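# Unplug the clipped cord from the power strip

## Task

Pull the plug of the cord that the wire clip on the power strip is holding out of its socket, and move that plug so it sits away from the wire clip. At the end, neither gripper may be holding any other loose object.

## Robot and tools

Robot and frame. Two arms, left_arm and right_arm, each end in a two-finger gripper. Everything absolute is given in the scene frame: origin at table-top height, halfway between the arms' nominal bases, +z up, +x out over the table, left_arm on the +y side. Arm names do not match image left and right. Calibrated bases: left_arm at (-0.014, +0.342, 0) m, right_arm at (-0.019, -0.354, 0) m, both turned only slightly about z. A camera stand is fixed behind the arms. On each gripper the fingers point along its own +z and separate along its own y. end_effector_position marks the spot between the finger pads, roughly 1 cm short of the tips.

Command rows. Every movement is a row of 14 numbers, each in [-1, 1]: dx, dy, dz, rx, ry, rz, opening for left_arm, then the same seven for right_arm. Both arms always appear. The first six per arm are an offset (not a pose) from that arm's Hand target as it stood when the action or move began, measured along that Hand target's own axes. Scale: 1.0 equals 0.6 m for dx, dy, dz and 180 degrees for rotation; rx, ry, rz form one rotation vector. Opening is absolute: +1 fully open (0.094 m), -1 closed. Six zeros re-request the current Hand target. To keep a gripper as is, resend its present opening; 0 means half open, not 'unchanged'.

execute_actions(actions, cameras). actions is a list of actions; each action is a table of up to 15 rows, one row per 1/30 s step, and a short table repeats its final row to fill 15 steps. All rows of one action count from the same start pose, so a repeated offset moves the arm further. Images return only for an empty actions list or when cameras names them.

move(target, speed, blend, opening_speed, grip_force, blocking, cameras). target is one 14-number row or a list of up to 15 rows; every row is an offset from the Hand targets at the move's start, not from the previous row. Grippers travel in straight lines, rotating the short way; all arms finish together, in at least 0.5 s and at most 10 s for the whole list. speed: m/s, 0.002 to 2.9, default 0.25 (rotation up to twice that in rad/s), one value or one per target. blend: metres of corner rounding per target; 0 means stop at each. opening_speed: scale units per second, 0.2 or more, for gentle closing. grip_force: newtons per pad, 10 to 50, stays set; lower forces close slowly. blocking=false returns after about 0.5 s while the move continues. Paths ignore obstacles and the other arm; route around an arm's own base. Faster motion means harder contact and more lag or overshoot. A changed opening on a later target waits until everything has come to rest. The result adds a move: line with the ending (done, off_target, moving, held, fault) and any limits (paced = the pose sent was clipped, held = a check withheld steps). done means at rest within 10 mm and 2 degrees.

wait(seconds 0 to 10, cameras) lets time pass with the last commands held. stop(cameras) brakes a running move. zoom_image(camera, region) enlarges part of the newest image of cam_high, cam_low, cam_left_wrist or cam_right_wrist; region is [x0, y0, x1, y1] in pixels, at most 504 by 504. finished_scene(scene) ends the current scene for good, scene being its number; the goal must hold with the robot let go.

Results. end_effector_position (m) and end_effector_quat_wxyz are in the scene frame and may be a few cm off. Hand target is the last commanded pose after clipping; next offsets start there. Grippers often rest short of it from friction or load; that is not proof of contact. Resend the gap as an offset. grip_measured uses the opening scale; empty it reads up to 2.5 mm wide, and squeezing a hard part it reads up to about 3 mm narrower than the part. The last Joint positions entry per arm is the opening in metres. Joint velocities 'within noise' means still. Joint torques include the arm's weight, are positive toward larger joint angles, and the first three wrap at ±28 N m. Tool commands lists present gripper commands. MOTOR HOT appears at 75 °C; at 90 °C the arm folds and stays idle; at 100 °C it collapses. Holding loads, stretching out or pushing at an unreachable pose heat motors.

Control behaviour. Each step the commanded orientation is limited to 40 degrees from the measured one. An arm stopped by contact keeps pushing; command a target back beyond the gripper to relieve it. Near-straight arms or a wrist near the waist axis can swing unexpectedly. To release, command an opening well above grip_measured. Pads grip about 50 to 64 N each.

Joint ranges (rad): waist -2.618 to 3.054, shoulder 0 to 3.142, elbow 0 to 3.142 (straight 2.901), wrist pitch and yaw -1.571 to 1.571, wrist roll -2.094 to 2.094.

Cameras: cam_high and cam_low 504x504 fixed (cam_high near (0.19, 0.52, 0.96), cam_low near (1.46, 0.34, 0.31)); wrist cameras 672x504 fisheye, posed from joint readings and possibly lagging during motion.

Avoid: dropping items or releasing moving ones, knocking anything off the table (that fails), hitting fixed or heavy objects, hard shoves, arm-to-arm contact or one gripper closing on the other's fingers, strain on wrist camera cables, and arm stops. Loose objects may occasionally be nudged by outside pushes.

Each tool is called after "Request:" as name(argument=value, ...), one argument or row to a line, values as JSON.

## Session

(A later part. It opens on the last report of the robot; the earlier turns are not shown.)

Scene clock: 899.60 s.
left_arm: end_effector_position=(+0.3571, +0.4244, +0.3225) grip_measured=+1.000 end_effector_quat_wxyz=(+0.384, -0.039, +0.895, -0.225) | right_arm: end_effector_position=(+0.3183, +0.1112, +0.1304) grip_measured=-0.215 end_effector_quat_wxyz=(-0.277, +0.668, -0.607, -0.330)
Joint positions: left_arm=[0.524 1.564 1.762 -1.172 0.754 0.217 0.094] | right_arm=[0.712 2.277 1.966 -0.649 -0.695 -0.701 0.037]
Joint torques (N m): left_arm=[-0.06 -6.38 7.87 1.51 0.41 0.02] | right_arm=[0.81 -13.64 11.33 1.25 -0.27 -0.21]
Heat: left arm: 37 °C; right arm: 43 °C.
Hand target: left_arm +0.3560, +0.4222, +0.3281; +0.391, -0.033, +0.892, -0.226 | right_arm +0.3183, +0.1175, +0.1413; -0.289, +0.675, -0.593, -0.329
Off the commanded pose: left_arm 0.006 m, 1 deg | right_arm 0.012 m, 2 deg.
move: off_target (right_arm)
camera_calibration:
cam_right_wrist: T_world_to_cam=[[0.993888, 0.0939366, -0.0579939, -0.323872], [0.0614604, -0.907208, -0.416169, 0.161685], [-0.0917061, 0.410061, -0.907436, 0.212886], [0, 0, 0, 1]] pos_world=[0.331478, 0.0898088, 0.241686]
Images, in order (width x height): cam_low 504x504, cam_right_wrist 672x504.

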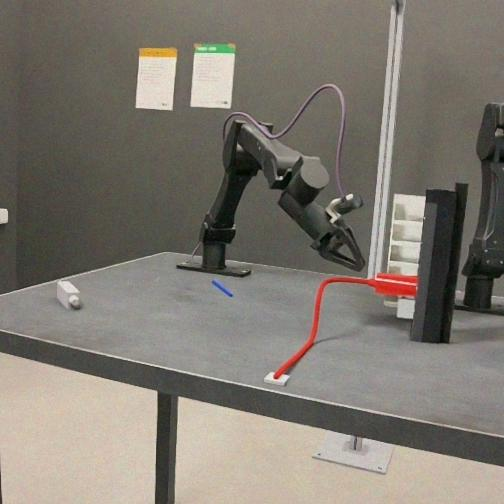

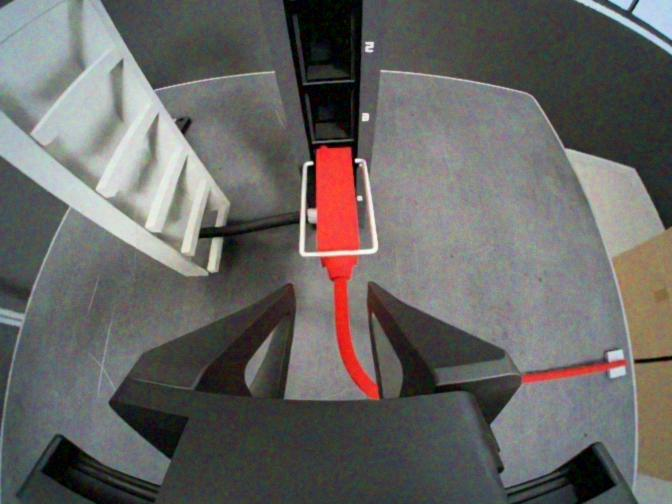

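Request:
move(
  target=[0, 0, 0, 0, 0, 0, 1, 0.05855, -0.00563, 0.06933, 0, 0, 0, -0.213],
  speed=0.06,
  cameras=["cam_low", "cam_right_wrist"],
)

Scene clock: 970.80 s.
left_arm: end_effector_position=(+0.3571, +0.4244, +0.3225) grip_measured=+1.000 end_effector_quat_wxyz=(+0.384, -0.039, +0.895, -0.225) | right_arm: end_effector_position=(+0.3231, +0.1249, +0.0957) grip_measured=-0.215 end_effector_quat_wxyz=(-0.290, +0.673, -0.596, -0.327)
Joint positions: left_arm=[0.524 1.564 1.762 -1.172 0.754 0.217 0.094] | right_arm=[0.726 2.337 1.915 -0.503 -0.686 -0.701 0.037]
Joint torques (N m): left_arm=[0.06 -6.46 7.77 1.53 0.4 0.02] | right_arm=[0.64 -13.07 7.66 1.58 -0.24 -0.04]
Heat: left arm: 37 °C; right arm: 43 °C.
Hand target: left_arm +0.3560, +0.4222, +0.3281; +0.391, -0.033, +0.892, -0.226 | right_arm +0.3201, +0.1289, +0.0880; -0.289, +0.675, -0.593, -0.330
Off the commanded pose: left_arm 0.006 m, 1 deg | right_arm 0.009 m, 1 deg.
move: done
camera_calibration:
cam_right_wrist: T_world_to_cam=[[0.994278, 0.103603, -0.0260298, -0.336382], [0.0823779, -0.898769, -0.430614, 0.153071], [-0.0680078, 0.426006, -0.902161, 0.166022], [0, 0, 0, 1]] pos_world=[0.333138, 0.101699, 0.206937]
Images, in order (width x height): cam_low 504x504, cam_right_wrist 672x504.

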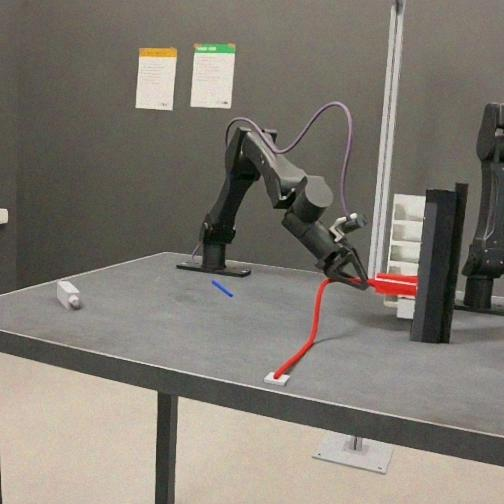

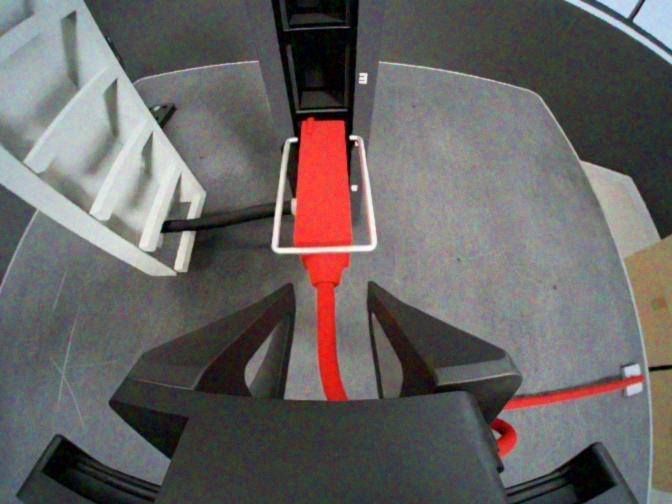

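Request:
zoom_image(
  camera="cam_right_wrist",
  region=[260, 110, 400, 300],
)

Request:
zoom_image(
  camera="cam_low",
  region=[330, 240, 430, 340],
)

Scaled by 2.653 from the camera's 672x504 image, which has a finer 960x720 frame.

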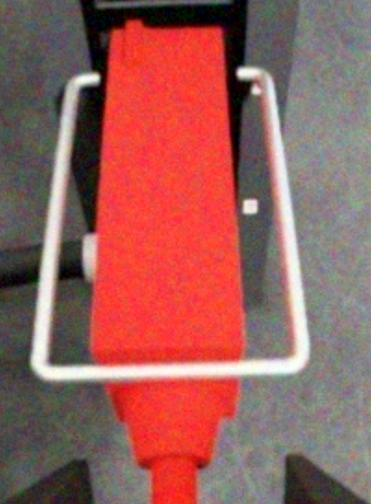

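Scaled by 5.040 from the camera's 504x504 image, which has a finer 720x720 frame.

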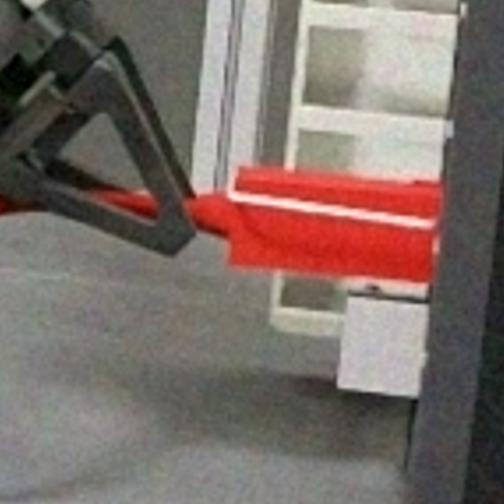

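Request:
move(
  target=[0, 0, 0, 0, 0, 0, 1, -0.02373, 0.0047, 0.02363, 0, 0, 0, -0.213],
  speed=0.05,
  cameras=["cam_low", "cam_right_wrist"],
)

Scene clock: 994.87 s.
left_arm: end_effector_position=(+0.3571, +0.4244, +0.3225) grip_measured=+1.000 end_effector_quat_wxyz=(+0.384, -0.039, +0.895, -0.225) | right_arm: end_effector_position=(+0.3132, +0.1399, +0.0873) grip_measured=-0.215 end_effector_quat_wxyz=(-0.281, +0.674, -0.600, -0.327)
Joint positions: left_arm=[0.524 1.564 1.762 -1.172 0.754 0.217 0.094] | right_arm=[0.761 2.368 1.944 -0.5 -0.665 -0.667 0.037]
Joint torques (N m): left_arm=[-0.06 -6.53 7.87 1.51 0.38 0.03] | right_arm=[0.55 -13.03 11.56 1.5 -0.28 0.04]
Heat: left arm: 37 °C; right arm: 47 °C.
Hand target: left_arm +0.3560, +0.4222, +0.3281; +0.391, -0.033, +0.892, -0.226 | right_arm +0.3147, +0.1483, +0.0903; -0.288, +0.675, -0.593, -0.330
Off the commanded pose: left_arm 0.006 m, 1 deg | right_arm 0.009 m, 1 deg.
move: done
camera_calibration:
cam_right_wrist: T_world_to_cam=[[0.993657, 0.10444, -0.04169, -0.326871], [0.0776042, -0.90516, -0.417927, 0.16494], [-0.0813846, 0.412041, -0.907524, 0.158023], [0, 0, 0, 1]] pos_world=[0.324858, 0.118324, 0.198715]
Images, in order (width x height): cam_low 504x504, cam_right_wrist 672x504.

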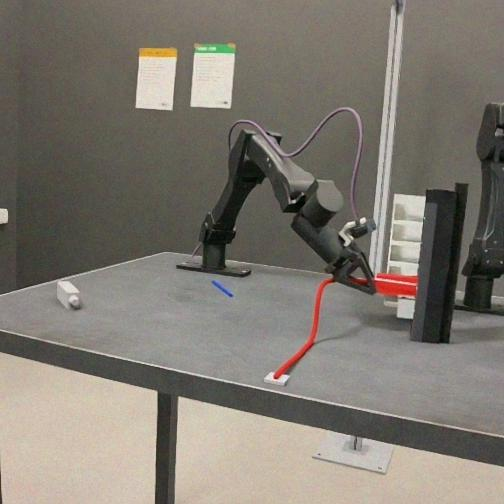

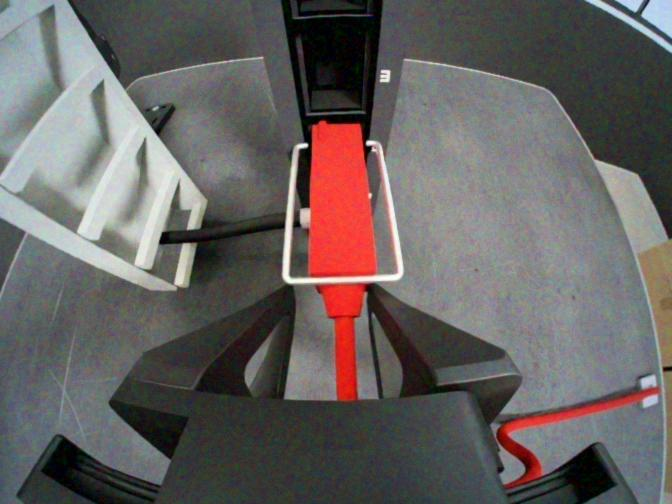

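Request:
zoom_image(
  camera="cam_right_wrist",
  region=[260, 180, 420, 340],
)

Request:
zoom_image(
  camera="cam_low",
  region=[340, 240, 430, 330],
)

Scaled by 3.150 from the camera's 672x504 image, which has a finer 960x720 frame.

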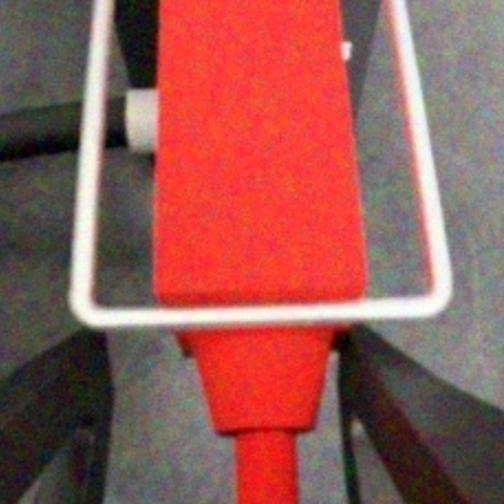

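Scaled by 5.600 from the camera's 504x504 image, which has a finer 720x720 frame.

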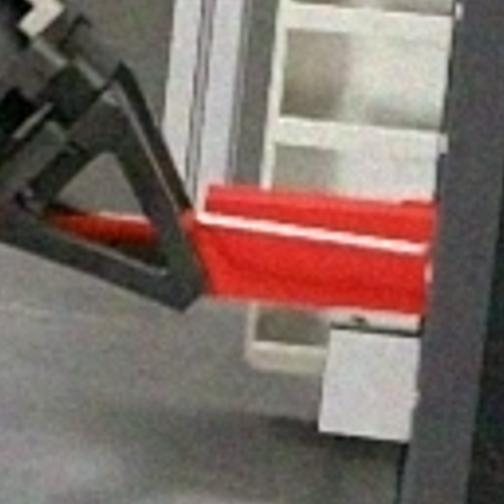

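Request:
move(
  target=[0, 0, 0, 0, 0, 0, 1, -0.0067, -0.01404, -0.0076, 0, 0, 0, -0.213],
  speed=0.05,
  cameras=["cam_low", "cam_right_wrist"],
)

Scene clock: 1024.87 s.
left_arm: end_effector_position=(+0.3571, +0.4244, +0.3225) grip_measured=+1.000 end_effector_quat_wxyz=(+0.384, -0.039, +0.895, -0.225) | right_arm: end_effector_position=(+0.3173, +0.1439, +0.0913) grip_measured=-0.215 end_effector_quat_wxyz=(-0.278, +0.673, -0.602, -0.327)
Joint positions: left_arm=[0.524 1.564 1.762 -1.172 0.754 0.217 0.094] | right_arm=[0.761 2.396 2.012 -0.547 -0.665 -0.666 0.037]
Joint torques (N m): left_arm=[-0.01 -6.49 7.79 1.51 0.42 0.03] | right_arm=[-0.42 -13.31 11.93 1.43 -0.33 -0.07]
Heat: left arm: 37 °C; right arm: 43 °C.
Hand target: left_arm +0.3560, +0.4222, +0.3281; +0.391, -0.033, +0.892, -0.226 | right_arm +0.3233, +0.1483, +0.0964; -0.288, +0.675, -0.593, -0.330
Off the commanded pose: left_arm 0.006 m, 1 deg | right_arm 0.009 m, 2 deg.
move: done
camera_calibration:
cam_right_wrist: T_world_to_cam=[[0.993526, 0.103628, -0.0465659, -0.330621], [0.0751848, -0.907015, -0.414332, 0.170625], [-0.0851721, 0.408148, -0.908934, 0.162177], [0, 0, 0, 1]] pos_world=[0.329465, 0.122829, 0.202708]
Images, in order (width x height): cam_low 504x504, cam_right_wrist 672x504.

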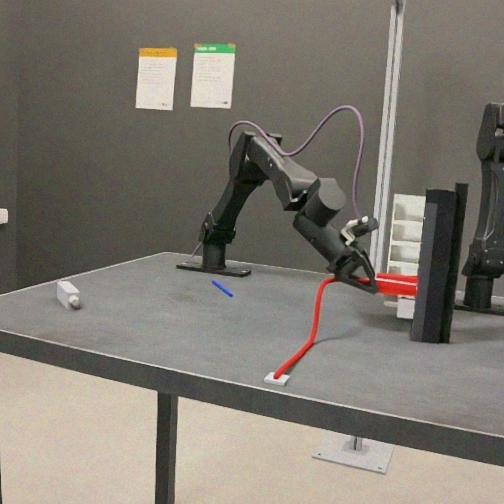

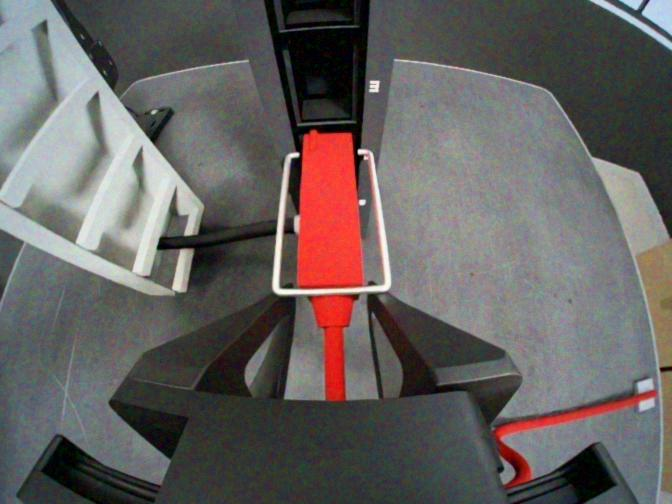

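Request:
zoom_image(
  camera="cam_right_wrist",
  region=[255, 190, 415, 350],
)

Request:
zoom_image(
  camera="cam_low",
  region=[340, 240, 430, 330],
)

Scaled by 3.150 from the camera's 672x504 image, which has a finer 960x720 frame.

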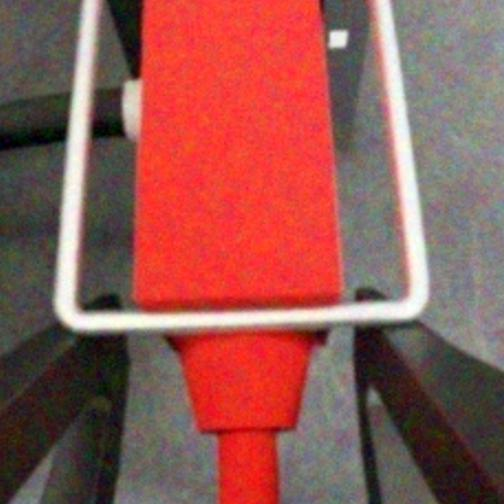

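Scaled by 5.600 from the camera's 504x504 image, which has a finer 720x720 frame.

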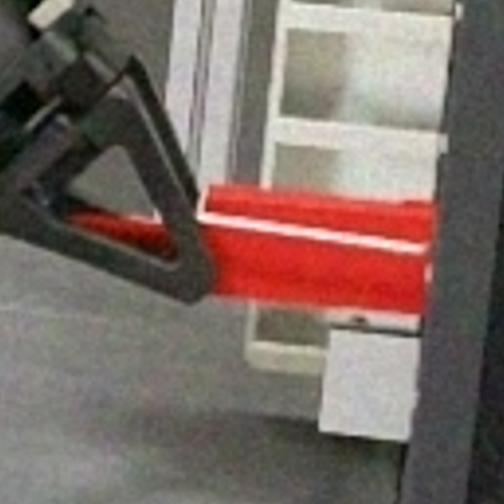

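Request:
move(
  target=[0, 0, 0, 0, 0, 0, 1, -0.0489, -0.001, -0.02836, 0, 0, 0, -0.213],
  speed=0.05,
  cameras=["cam_high", "cam_low", "cam_right_wrist"],
)

Scene clock: 1045.47 s.
left_arm: end_effector_position=(+0.3571, +0.4244, +0.3225) grip_measured=+1.000 end_effector_quat_wxyz=(+0.384, -0.039, +0.895, -0.225) | right_arm: end_effector_position=(+0.3159, +0.1368, +0.1083) grip_measured=-0.215 end_effector_quat_wxyz=(-0.251, +0.672, -0.621, -0.316)
Joint positions: left_arm=[0.524 1.564 1.762 -1.172 0.754 0.217 0.094] | right_arm=[0.761 2.401 2.13 -0.722 -0.637 -0.666 0.037]
Joint torques (N m): left_arm=[-0.01 -6.49 7.77 1.49 0.39 0.01] | right_arm=[-0.1 -13.94 12.93 1.9 -0.55 -0.09]
Heat: left arm: 37 °C; right arm: 42 °C.
Hand target: left_arm +0.3560, +0.4222, +0.3281; +0.391, -0.033, +0.892, -0.226 | right_arm +0.3233, +0.1530, +0.1299; -0.288, +0.675, -0.593, -0.330
Off the commanded pose: left_arm 0.006 m, 1 deg | right_arm 0.028 m, 6 deg.
move: off_target (right_arm)
camera_calibration:
cam_right_wrist: T_world_to_cam=[[0.993214, 0.0838804, -0.0805613, -0.321258], [0.0494897, -0.931672, -0.359914, 0.17699], [-0.105246, 0.353485, -0.929501, 0.196502], [0, 0, 0, 1]] pos_world=[0.331, 0.122384, 0.220469]
Images, in order (width x height): cam_high 504x504, cam_low 504x504, cam_right_wrist 672x504.

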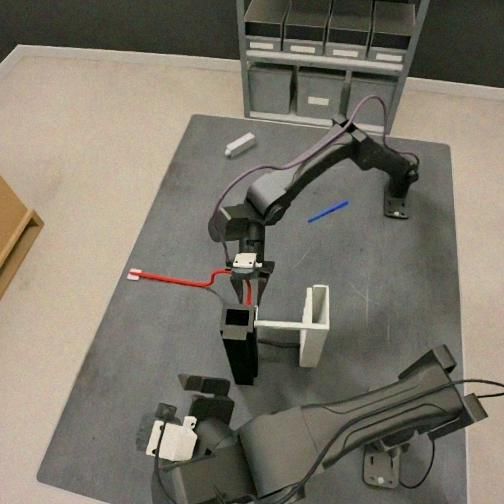

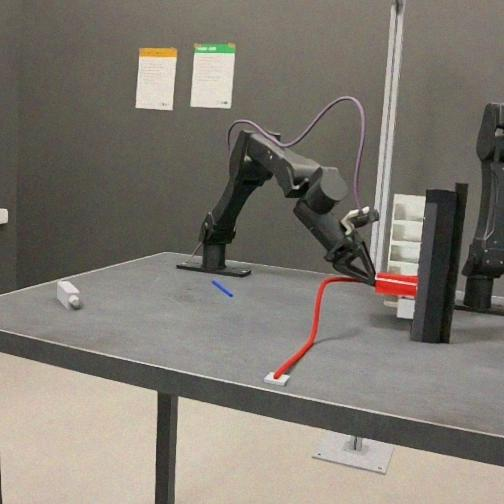

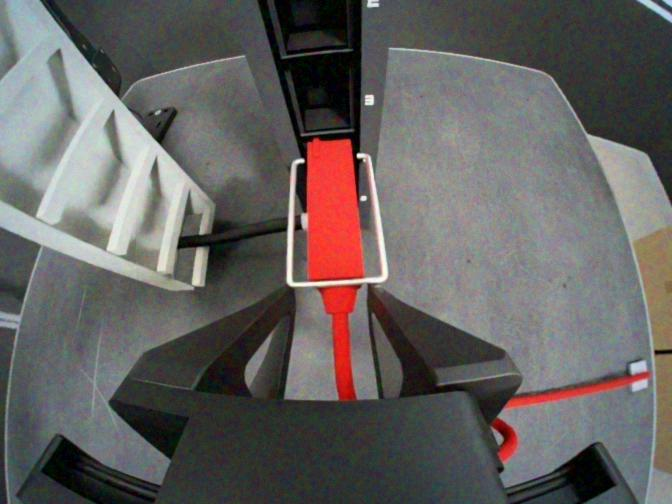

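Request:
zoom_image(
  camera="cam_right_wrist",
  region=[265, 190, 415, 340],
)

Request:
zoom_image(
  camera="cam_low",
  region=[340, 240, 430, 330],
)

Scaled by 3.360 from the camera's 672x504 image, which has a finer 960x720 frame.

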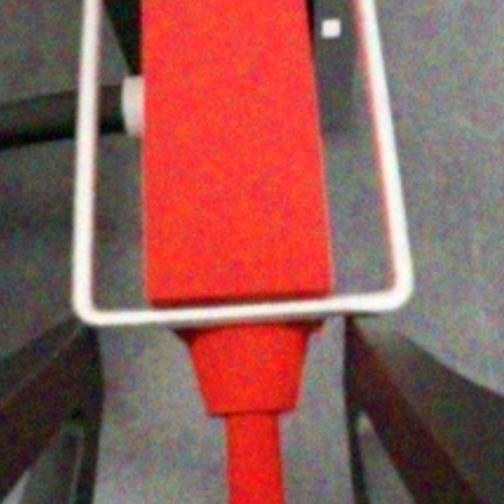

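Scaled by 5.600 from the camera's 504x504 image, which has a finer 720x720 frame.

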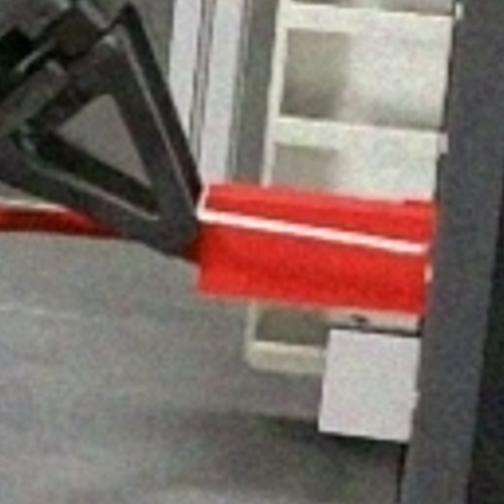

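Request:
move(
  target=[
    [0, 0, 0, 0, 0, 0, 1, 0.06998, 0.0152, -0.03027, 0, 0, 0, -0.213],
    [0, 0, 0, 0, 0, 0, 1, 0.02407, 0.01998, -0.11227, 0, 0, 0, -0.213],
  ],
  speed=0.08,
  cameras=["cam_low", "cam_right_wrist"],
)

Scene clock: 1195.20 s.
left_arm: end_effector_position=(+0.3571, +0.4244, +0.3225) grip_measured=+1.000 end_effector_quat_wxyz=(+0.384, -0.039, +0.895, -0.225) | right_arm: end_effector_position=(+0.3170, +0.0876, +0.1260) grip_measured=-0.215 end_effector_quat_wxyz=(-0.258, +0.672, -0.615, -0.323)
Joint positions: left_arm=[0.524 1.564 1.762 -1.172 0.754 0.217 0.094] | right_arm=[0.681 2.24 1.919 -0.708 -0.695 -0.75 0.037]
Joint torques (N m): left_arm=[-0.02 -6.48 7.75 1.5 0.38 0.04] | right_arm=[-0.84 -17.46 11.17 1.21 -0.55 -0.16]
Heat: left arm: 37 °C; right arm: 48 °C.
Hand target: left_arm +0.3560, +0.4222, +0.3281; +0.391, -0.033, +0.892, -0.226 | right_arm +0.3194, +0.0901, +0.1601; -0.289, +0.675, -0.593, -0.330
Off the commanded pose: left_arm 0.006 m, 1 deg | right_arm 0.034 m, 4 deg.
move: off_target (right_arm)
camera_calibration:
cam_right_wrist: T_world_to_cam=[[0.992715, 0.0922683, -0.0774787, -0.31779], [0.0561833, -0.923373, -0.37977, 0.137113], [-0.106582, 0.372651, -0.921831, 0.22826], [0, 0, 0, 1]] pos_world=[0.3321, 0.070867, 0.237867]
Images, in order (width x height): cam_low 504x504, cam_right_wrist 672x504.

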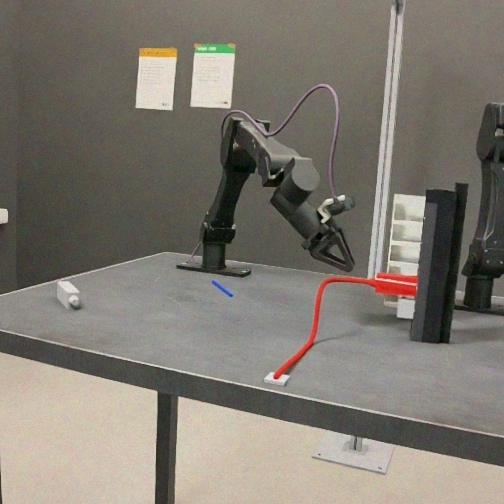

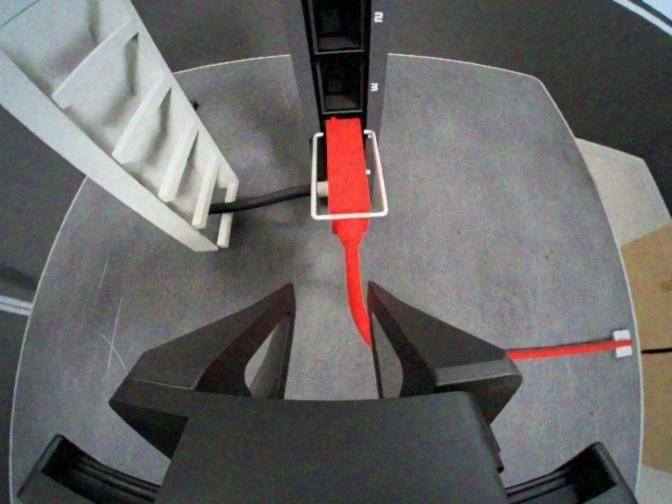

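Request:
move(
  target=[0, 0, 0, 0, 0, 0, 1, 0.0192, 0.02603, 0.02983, -0.0767, -0.0804, 0.4968, -0.447],
  speed=0.2,
  cameras=["cam_high", "cam_low", "cam_right_wrist"],
)

Scene clock: 1256.90 s.
left_arm: end_effector_position=(+0.3571, +0.4244, +0.3225) grip_measured=+1.000 end_effector_quat_wxyz=(+0.384, -0.039, +0.895, -0.225) | right_arm: end_effector_position=(+0.3041, +0.0947, +0.1192) grip_measured=-0.445 end_effector_quat_wxyz=(-0.052, -0.037, +0.826, +0.560)
Joint positions: left_arm=[0.524 1.564 1.762 -1.172 0.754 0.217 0.094] | right_arm=[0.655 2.151 1.454 0.044 -0.92 1.073 0.026]
Joint torques (N m): left_arm=[0.09 -6.46 7.88 1.53 0.39 0.01] | right_arm=[0.29 -16.65 7.01 1.87 -0.23 0.02]
Heat: left arm: 37 °C; right arm: 55 °C.
Hand target: left_arm +0.3560, +0.4222, +0.3281; +0.391, -0.033, +0.892, -0.226 | right_arm +0.3030, +0.0950, +0.1402; -0.035, -0.049, +0.818, +0.572
Off the commanded pose: left_arm 0.006 m, 1 deg | right_arm 0.021 m, 3 deg.
move: off_target (right_arm)
camera_calibration:
cam_right_wrist: T_world_to_cam=[[-0.0292393, -0.37094, -0.928196, 0.149962], [-0.832085, -0.505513, 0.228233, 0.299848], [-0.553876, 0.779012, -0.293873, 0.240643], [0, 0, 0, 1]] pos_world=[0.387171, 0.0197404, 0.141478]
Images, in order (width x height): cam_high 504x504, cam_low 504x504, cam_right_wrist 672x504.

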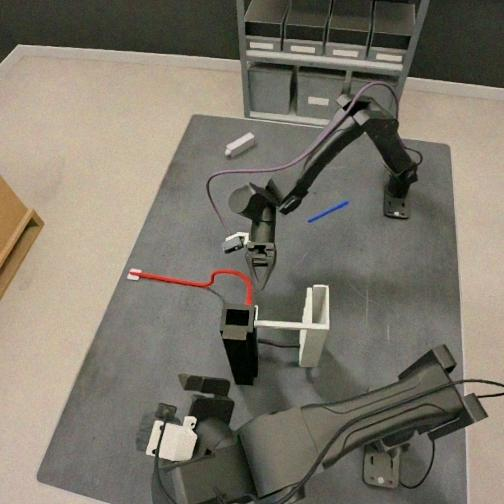

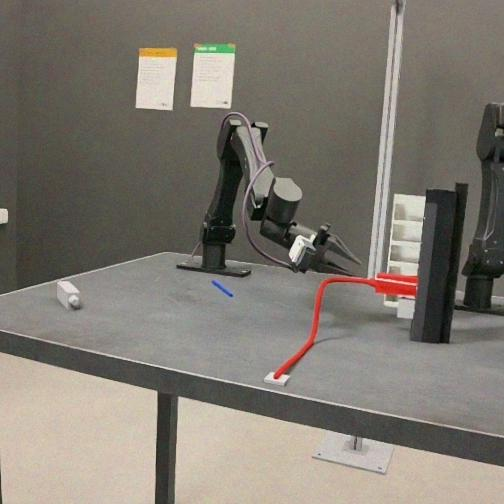

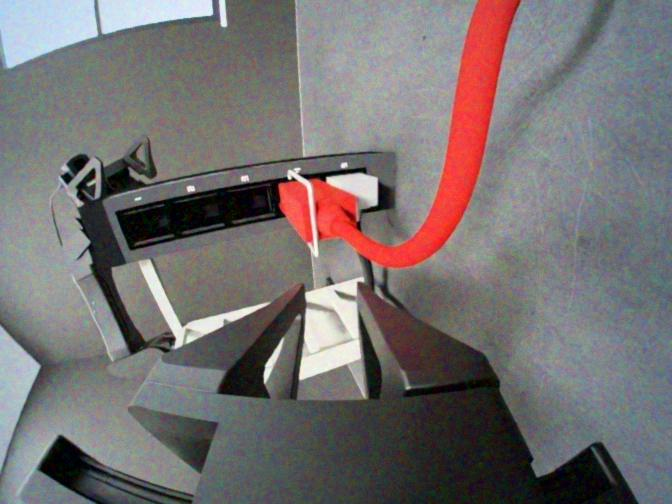

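Request:
zoom_image(
  camera="cam_right_wrist",
  region=[250, 140, 410, 300],
)

Request:
zoom_image(
  camera="cam_low",
  region=[300, 220, 430, 350],
)

Scaled by 3.150 from the camera's 672x504 image, which has a finer 960x720 frame.

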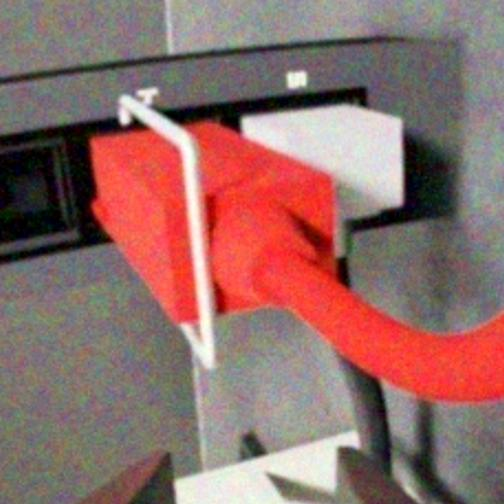

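Scaled by 3.877 from the camera's 504x504 image, which has a finer 720x720 frame.

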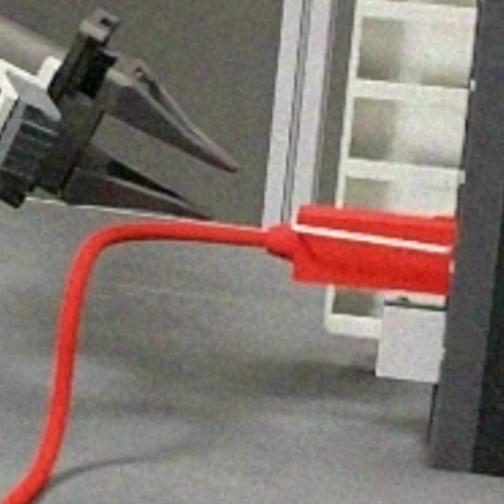

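Request:
move(
  target=[0, 0, 0, 0, 0, 0, 1, 0.00395, 0.01497, 0.05188, 0, 0, 0, -0.447],
  speed=0.06,
  cameras=["cam_high", "cam_low", "cam_right_wrist"],
)

Scene clock: 1309.03 s.
left_arm: end_effector_position=(+0.3571, +0.4244, +0.3225) grip_measured=+1.000 end_effector_quat_wxyz=(+0.384, -0.039, +0.895, -0.225) | right_arm: end_effector_position=(+0.2899, +0.1201, +0.1315) grip_measured=-0.445 end_effector_quat_wxyz=(-0.049, -0.043, +0.822, +0.565)
Joint positions: left_arm=[0.524 1.564 1.762 -1.172 0.754 0.217 0.094] | right_arm=[0.716 2.151 1.484 0.076 -0.877 1.128 0.026]
Joint torques (N m): left_arm=[0.03 -6.45 7.87 1.51 0.43 0.04] | right_arm=[0.34 -11.51 10.91 1.88 -0.15 -0.02]
Heat: left arm: 37 °C; right arm: 58 °C.
Hand target: left_arm +0.3560, +0.4222, +0.3281; +0.391, -0.033, +0.892, -0.226 | right_arm +0.2967, +0.1268, +0.1378; -0.035, -0.049, +0.818, +0.572
Off the commanded pose: left_arm 0.006 m, 1 deg | right_arm 0.012 m, 2 deg.
move: off_target (right_arm)
camera_calibration:
cam_right_wrist: T_world_to_cam=[[-0.0162768, -0.358087, -0.933546, 0.165678], [-0.831189, -0.514112, 0.211694, 0.30101], [-0.555752, 0.779399, -0.28927, 0.216469], [0, 0, 0, 1]] pos_world=[0.373196, 0.0453641, 0.153564]
Images, in order (width x height): cam_high 504x504, cam_low 504x504, cam_right_wrist 672x504.

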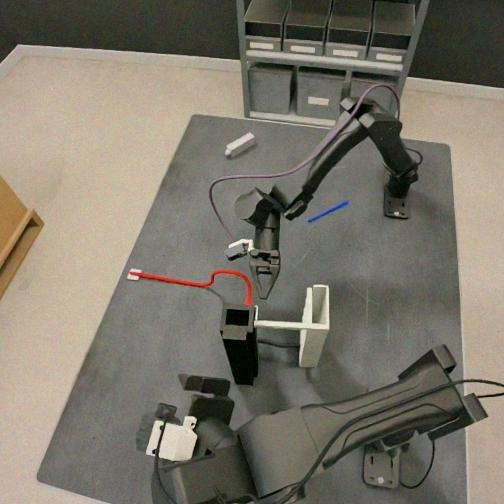

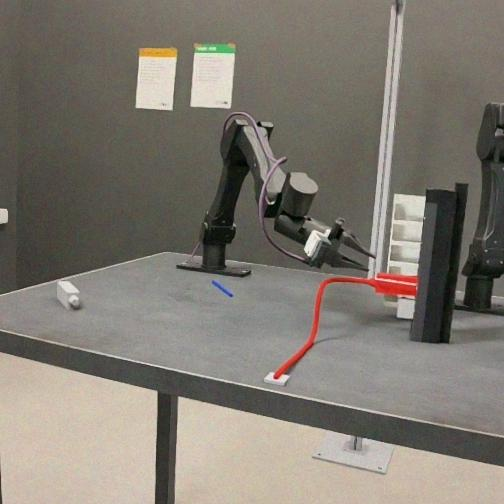

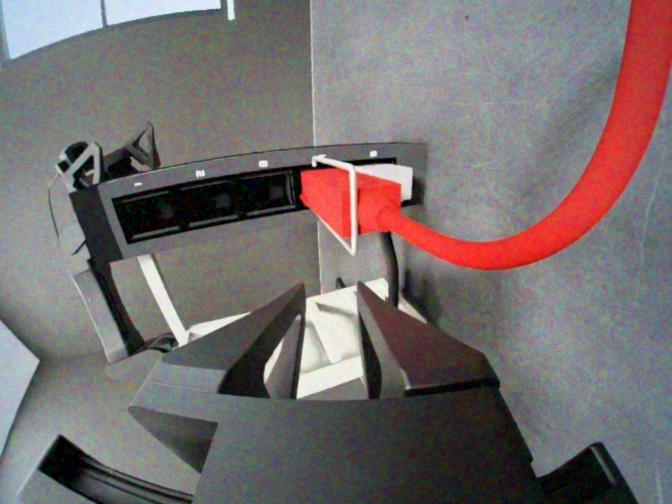

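Request:
zoom_image(
  camera="cam_right_wrist",
  region=[270, 130, 430, 300],
)

Request:
zoom_image(
  camera="cam_low",
  region=[320, 220, 430, 330],
)

Scaled by 2.965 from the camera's 672x504 image, which has a finer 960x720 frame.

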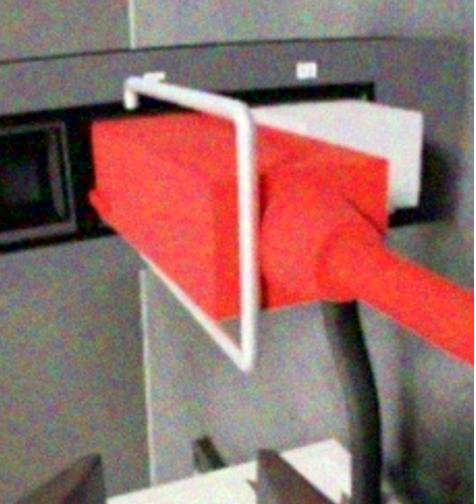

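Scaled by 4.582 from the camera's 504x504 image, which has a finer 720x720 frame.

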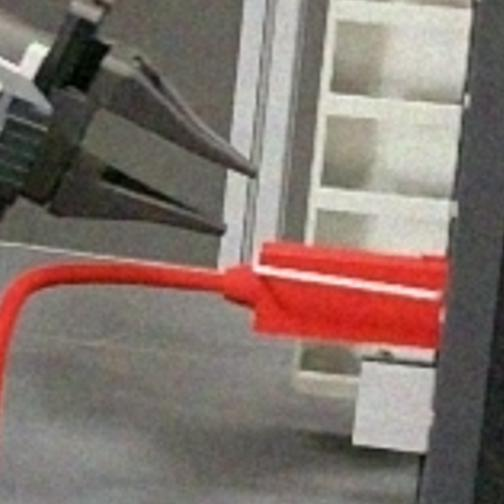

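Request:
move(
  target=[0, 0, 0, 0, 0, 0, 1, -0.02005, -0.04367, 0.02525, 0, 0, 0, -0.447],
  speed=0.06,
  cameras=["cam_low", "cam_right_wrist"],
)

Scene clock: 1349.50 s.
left_arm: end_effector_position=(+0.3571, +0.4244, +0.3225) grip_measured=+1.000 end_effector_quat_wxyz=(+0.384, -0.039, +0.895, -0.225) | right_arm: end_effector_position=(+0.2963, +0.1269, +0.1023) grip_measured=-0.445 end_effector_quat_wxyz=(-0.056, -0.041, +0.824, +0.562)
Joint positions: left_arm=[0.524 1.564 1.762 -1.172 0.754 0.217 0.094] | right_arm=[0.716 2.237 1.507 0.124 -0.883 1.128 0.026]
Joint torques (N m): left_arm=[-0.03 -6.48 7.83 1.54 0.42 0.01] | right_arm=[-0.28 -11.62 11.47 2.03 -0.1 -0.09]
Heat: left arm: 37 °C; right arm: 52 °C.
Hand target: left_arm +0.3560, +0.4222, +0.3281; +0.391, -0.033, +0.892, -0.226 | right_arm +0.3080, +0.1335, +0.1079; -0.035, -0.049, +0.818, +0.572
Off the commanded pose: left_arm 0.006 m, 1 deg | right_arm 0.015 m, 3 deg.
move: off_target (right_arm)
camera_calibration:
cam_right_wrist: T_world_to_cam=[[-0.0268778, -0.365204, -0.930539, 0.144713], [-0.825946, -0.51626, 0.226471, 0.313231], [-0.563108, 0.774662, -0.287763, 0.208994], [0, 0, 0, 1]] pos_world=[0.380288, 0.0526593, 0.123864]
Images, in order (width x height): cam_low 504x504, cam_right_wrist 672x504.

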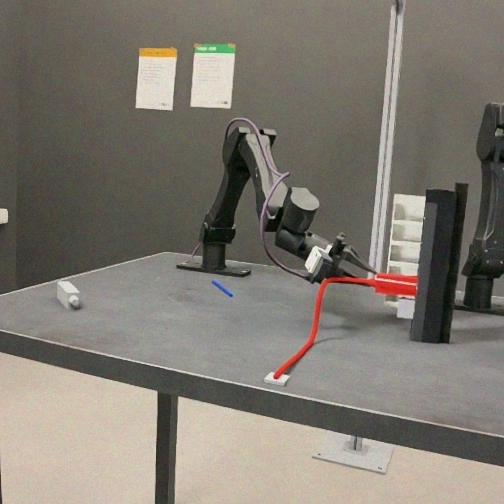

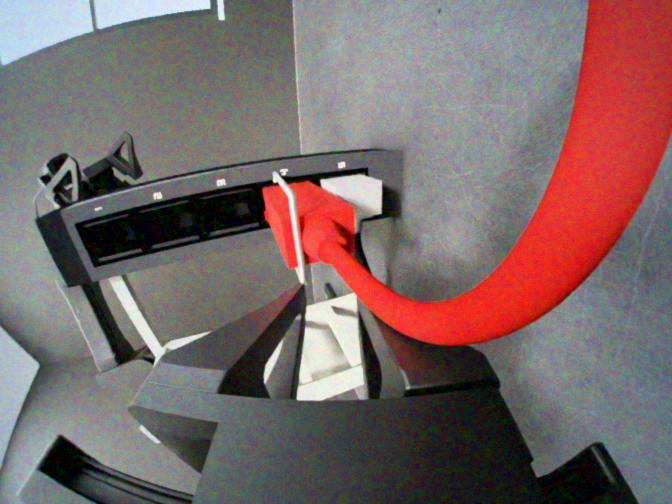

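Request:
move(
  target=[0, 0, 0, 0, 0, 0, 1, 0, 0.03445, -0.01254, 0, 0, 0, -0.447],
  speed=0.06,
  cameras=["cam_low", "cam_right_wrist"],
)

Scene clock: 1371.70 s.
left_arm: end_effector_position=(+0.3571, +0.4244, +0.3225) grip_measured=+1.000 end_effector_quat_wxyz=(+0.384, -0.039, +0.895, -0.225) | right_arm: end_effector_position=(+0.2975, +0.1279, +0.1063) grip_measured=-0.445 end_effector_quat_wxyz=(-0.062, -0.037, +0.827, +0.557)
Joint positions: left_arm=[0.524 1.564 1.762 -1.172 0.754 0.217 0.094] | right_arm=[0.716 2.237 1.538 0.076 -0.883 1.128 0.026]
Joint torques (N m): left_arm=[0.02 -6.41 7.84 1.52 0.41 0.03] | right_arm=[-0.29 -14.98 11.64 1.7 -0.12 -0.1]
Heat: left arm: 37 °C; right arm: 52 °C.
Hand target: left_arm +0.3560, +0.4222, +0.3281; +0.391, -0.033, +0.892, -0.226 | right_arm +0.3080, +0.1335, +0.1299; -0.035, -0.049, +0.818, +0.572
Off the commanded pose: left_arm 0.006 m, 1 deg | right_arm 0.026 m, 4 deg.
move: off_target (right_arm)
camera_calibration:
cam_right_wrist: T_world_to_cam=[[-0.0391999, -0.376478, -0.925596, 0.153481], [-0.822836, -0.51339, 0.243665, 0.310689], [-0.566926, 0.771165, -0.289655, 0.211683], [0, 0, 0, 1]] pos_world=[0.381671, 0.0540444, 0.127673]
Images, in order (width x height): cam_low 504x504, cam_right_wrist 672x504.

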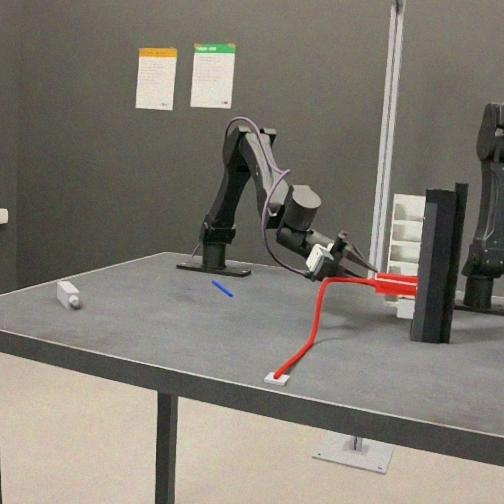

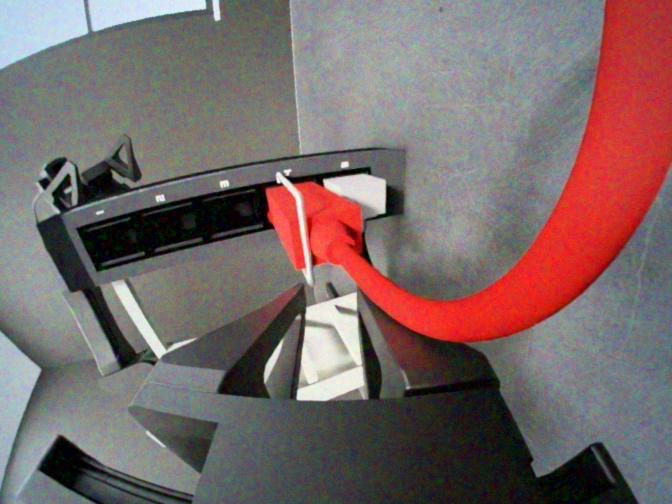

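Request:
move(
  target=[0, 0, 0, 0, 0, 0, 1, 0, 0.0188, -0.00684, 0, 0, 0, -0.447],
  speed=0.06,
  cameras=["cam_low", "cam_right_wrist"],
)

Scene clock: 1382.83 s.
left_arm: end_effector_position=(+0.3571, +0.4244, +0.3225) grip_measured=+1.000 end_effector_quat_wxyz=(+0.384, -0.039, +0.895, -0.225) | right_arm: end_effector_position=(+0.2976, +0.1281, +0.1082) grip_measured=-0.445 end_effector_quat_wxyz=(-0.067, -0.033, +0.830, +0.553)
Joint positions: left_arm=[0.524 1.564 1.762 -1.172 0.754 0.217 0.094] | right_arm=[0.716 2.237 1.557 0.039 -0.883 1.128 0.026]
Joint torques (N m): left_arm=[0.05 -6.49 7.82 1.5 0.41 -0.01] | right_arm=[-0.28 -16.79 11.69 1.77 -0.12 -0.05]
Heat: left arm: 38 °C; right arm: 55 °C.
Hand target: left_arm +0.3560, +0.4222, +0.3281; +0.391, -0.033, +0.892, -0.226 | right_arm +0.3081, +0.1335, +0.1420; -0.035, -0.049, +0.818, +0.572
Off the commanded pose: left_arm 0.006 m, 1 deg | right_arm 0.036 m, 5 deg.
move: off_target (right_arm)
camera_calibration:
cam_right_wrist: T_world_to_cam=[[-0.0508005, -0.387212, -0.92059, 0.159597], [-0.819632, -0.510514, 0.259958, 0.307381], [-0.570633, 0.767752, -0.291437, 0.213988], [0, 0, 0, 1]] pos_world=[0.382156, 0.0544302, 0.129381]
Images, in order (width x height): cam_low 504x504, cam_right_wrist 672x504.

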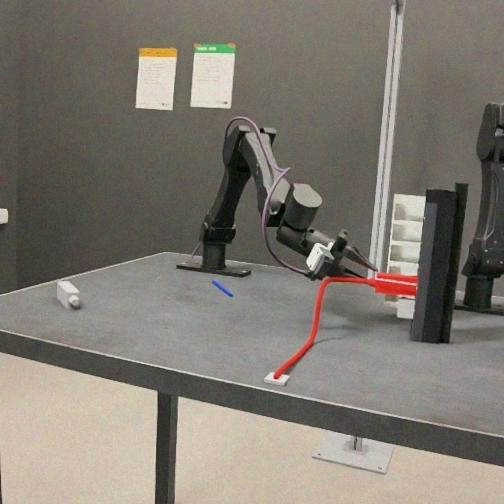

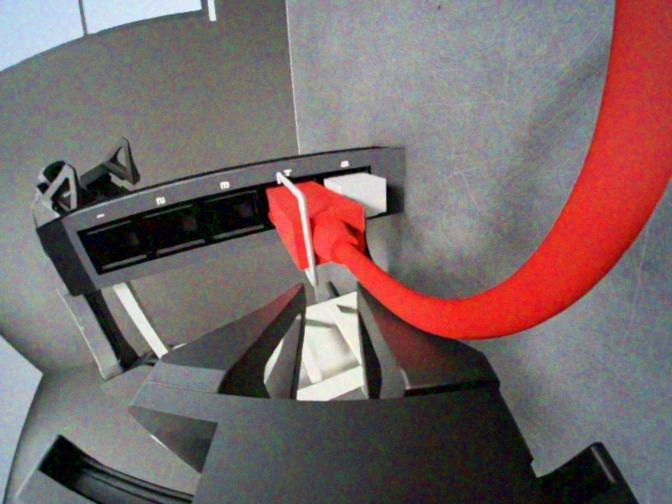

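Request:
move(
  target=[0, 0, 0, 0, 0, 0, 1, 0, 0.0188, -0.00684, 0, 0, 0, -0.447],
  speed=0.06,
  cameras=["cam_low", "cam_right_wrist"],
)

Scene clock: 1395.93 s.
left_arm: end_effector_position=(+0.3571, +0.4244, +0.3225) grip_measured=+1.000 end_effector_quat_wxyz=(+0.384, -0.039, +0.895, -0.225) | right_arm: end_effector_position=(+0.3008, +0.1307, +0.1215) grip_measured=-0.445 end_effector_quat_wxyz=(-0.062, -0.036, +0.828, +0.557)
Joint positions: left_arm=[0.524 1.564 1.762 -1.172 0.754 0.217 0.094] | right_arm=[0.716 2.227 1.589 0.012 -0.881 1.128 0.026]
Joint torques (N m): left_arm=[0.02 -6.43 7.91 1.49 0.4 0] | right_arm=[-0.49 -17.36 11.22 1.68 -0.15 -0.1]
Heat: left arm: 38 °C; right arm: 58 °C.
Hand target: left_arm +0.3560, +0.4222, +0.3281; +0.391, -0.033, +0.892, -0.226 | right_arm +0.3081, +0.1335, +0.1540; -0.035, -0.049, +0.818, +0.572
Off the commanded pose: left_arm 0.006 m, 1 deg | right_arm 0.033 m, 4 deg.
move: off_target (right_arm)
camera_calibration:
cam_right_wrist: T_world_to_cam=[[-0.0405601, -0.378565, -0.924685, 0.169302], [-0.823398, -0.511582, 0.245559, 0.3109], [-0.566013, 0.771344, -0.29096, 0.215731], [0, 0, 0, 1]] pos_world=[0.384968, 0.05674, 0.142976]
Images, in order (width x height): cam_low 504x504, cam_right_wrist 672x504.

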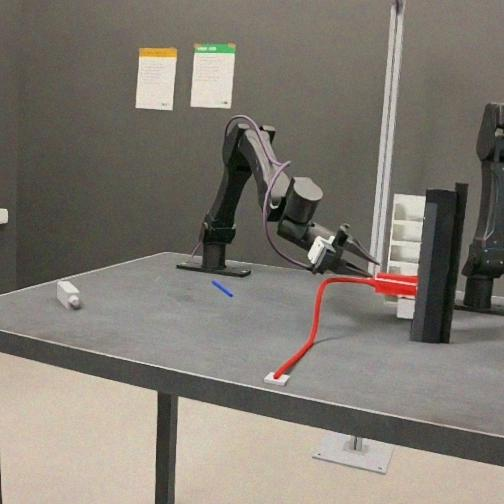

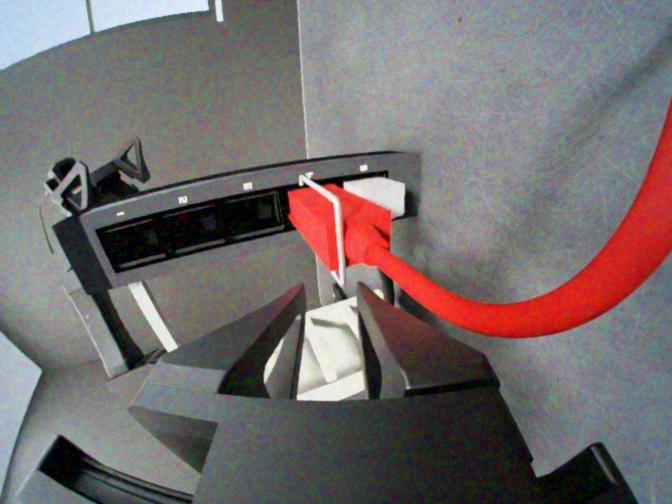

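Request:
move(
  target=[0, 0, 0, 0, 0, 0, 1, 0.01417, -0.01587, 0.02853, 0, 0, 0, -0.447],
  speed=0.05,
  cameras=["cam_low", "cam_right_wrist"],
)

Scene clock: 1431.53 s.
left_arm: end_effector_position=(+0.3571, +0.4244, +0.3225) grip_measured=+1.000 end_effector_quat_wxyz=(+0.384, -0.039, +0.895, -0.225) | right_arm: end_effector_position=(+0.2976, +0.1397, +0.1243) grip_measured=-0.445 end_effector_quat_wxyz=(-0.052, -0.037, +0.826, +0.560)
Joint positions: left_arm=[0.524 1.564 1.762 -1.172 0.754 0.217 0.094] | right_arm=[0.738 2.227 1.589 0.045 -0.852 1.149 0.026]
Joint torques (N m): left_arm=[-0.03 -6.53 7.8 1.5 0.4 0] | right_arm=[0.83 -15.09 8.84 2.05 -0.14 0]
Heat: left arm: 38 °C; right arm: 55 °C.
Hand target: left_arm +0.3560, +0.4222, +0.3281; +0.391, -0.033, +0.892, -0.226 | right_arm +0.2980, +0.1453, +0.1391; -0.035, -0.049, +0.818, +0.572
Off the commanded pose: left_arm 0.006 m, 1 deg | right_arm 0.016 m, 3 deg.
move: off_target (right_arm)
camera_calibration:
cam_right_wrist: T_world_to_cam=[[-0.0292245, -0.37125, -0.928073, 0.171158], [-0.832371, -0.50504, 0.228238, 0.316049], [-0.553447, 0.779171, -0.294259, 0.203448], [0, 0, 0, 1]] pos_world=[0.38067, 0.0646395, 0.146579]
Images, in order (width x height): cam_low 504x504, cam_right_wrist 672x504.

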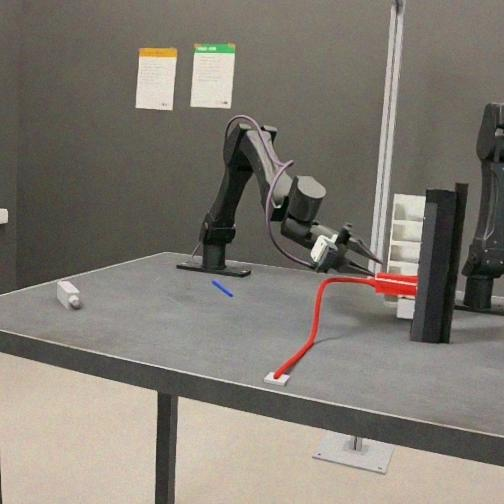

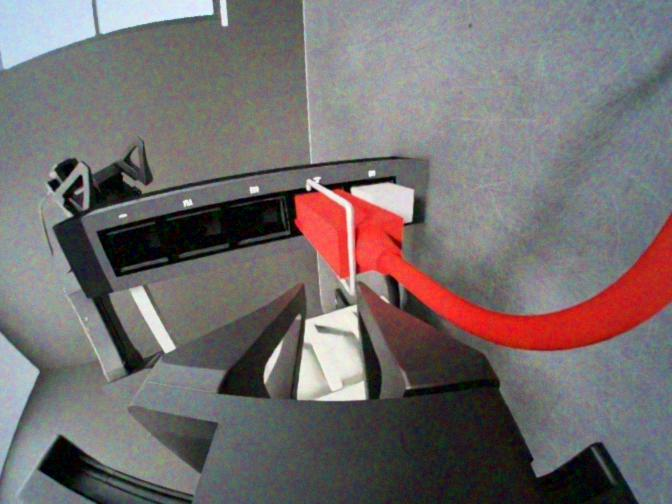

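Request:
zoom_image(
  camera="cam_right_wrist",
  region=[290, 170, 430, 310],
)

Request:
zoom_image(
  camera="cam_low",
  region=[330, 220, 430, 320],
)

Scaled by 3.600 from the camera's 672x504 image, which has a finer 960x720 frame.

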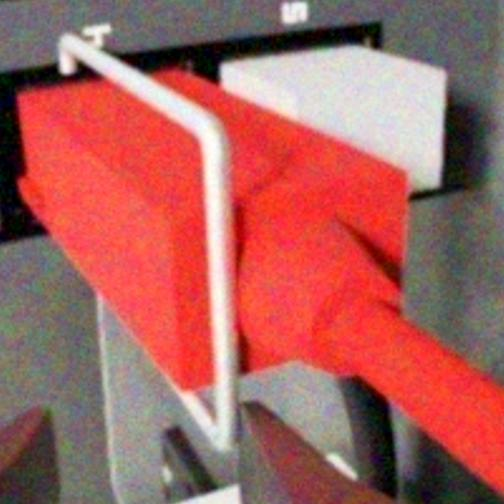

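Scaled by 5.040 from the camera's 504x504 image, which has a finer 720x720 frame.

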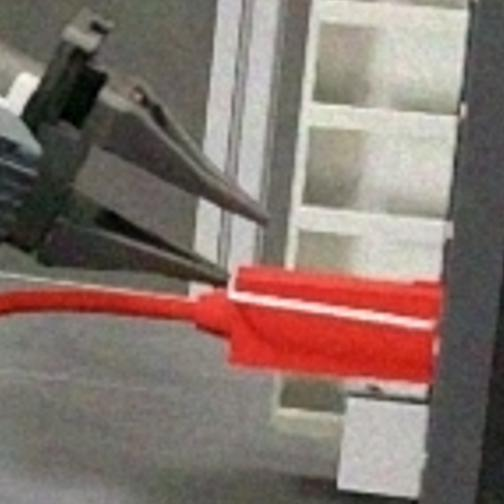

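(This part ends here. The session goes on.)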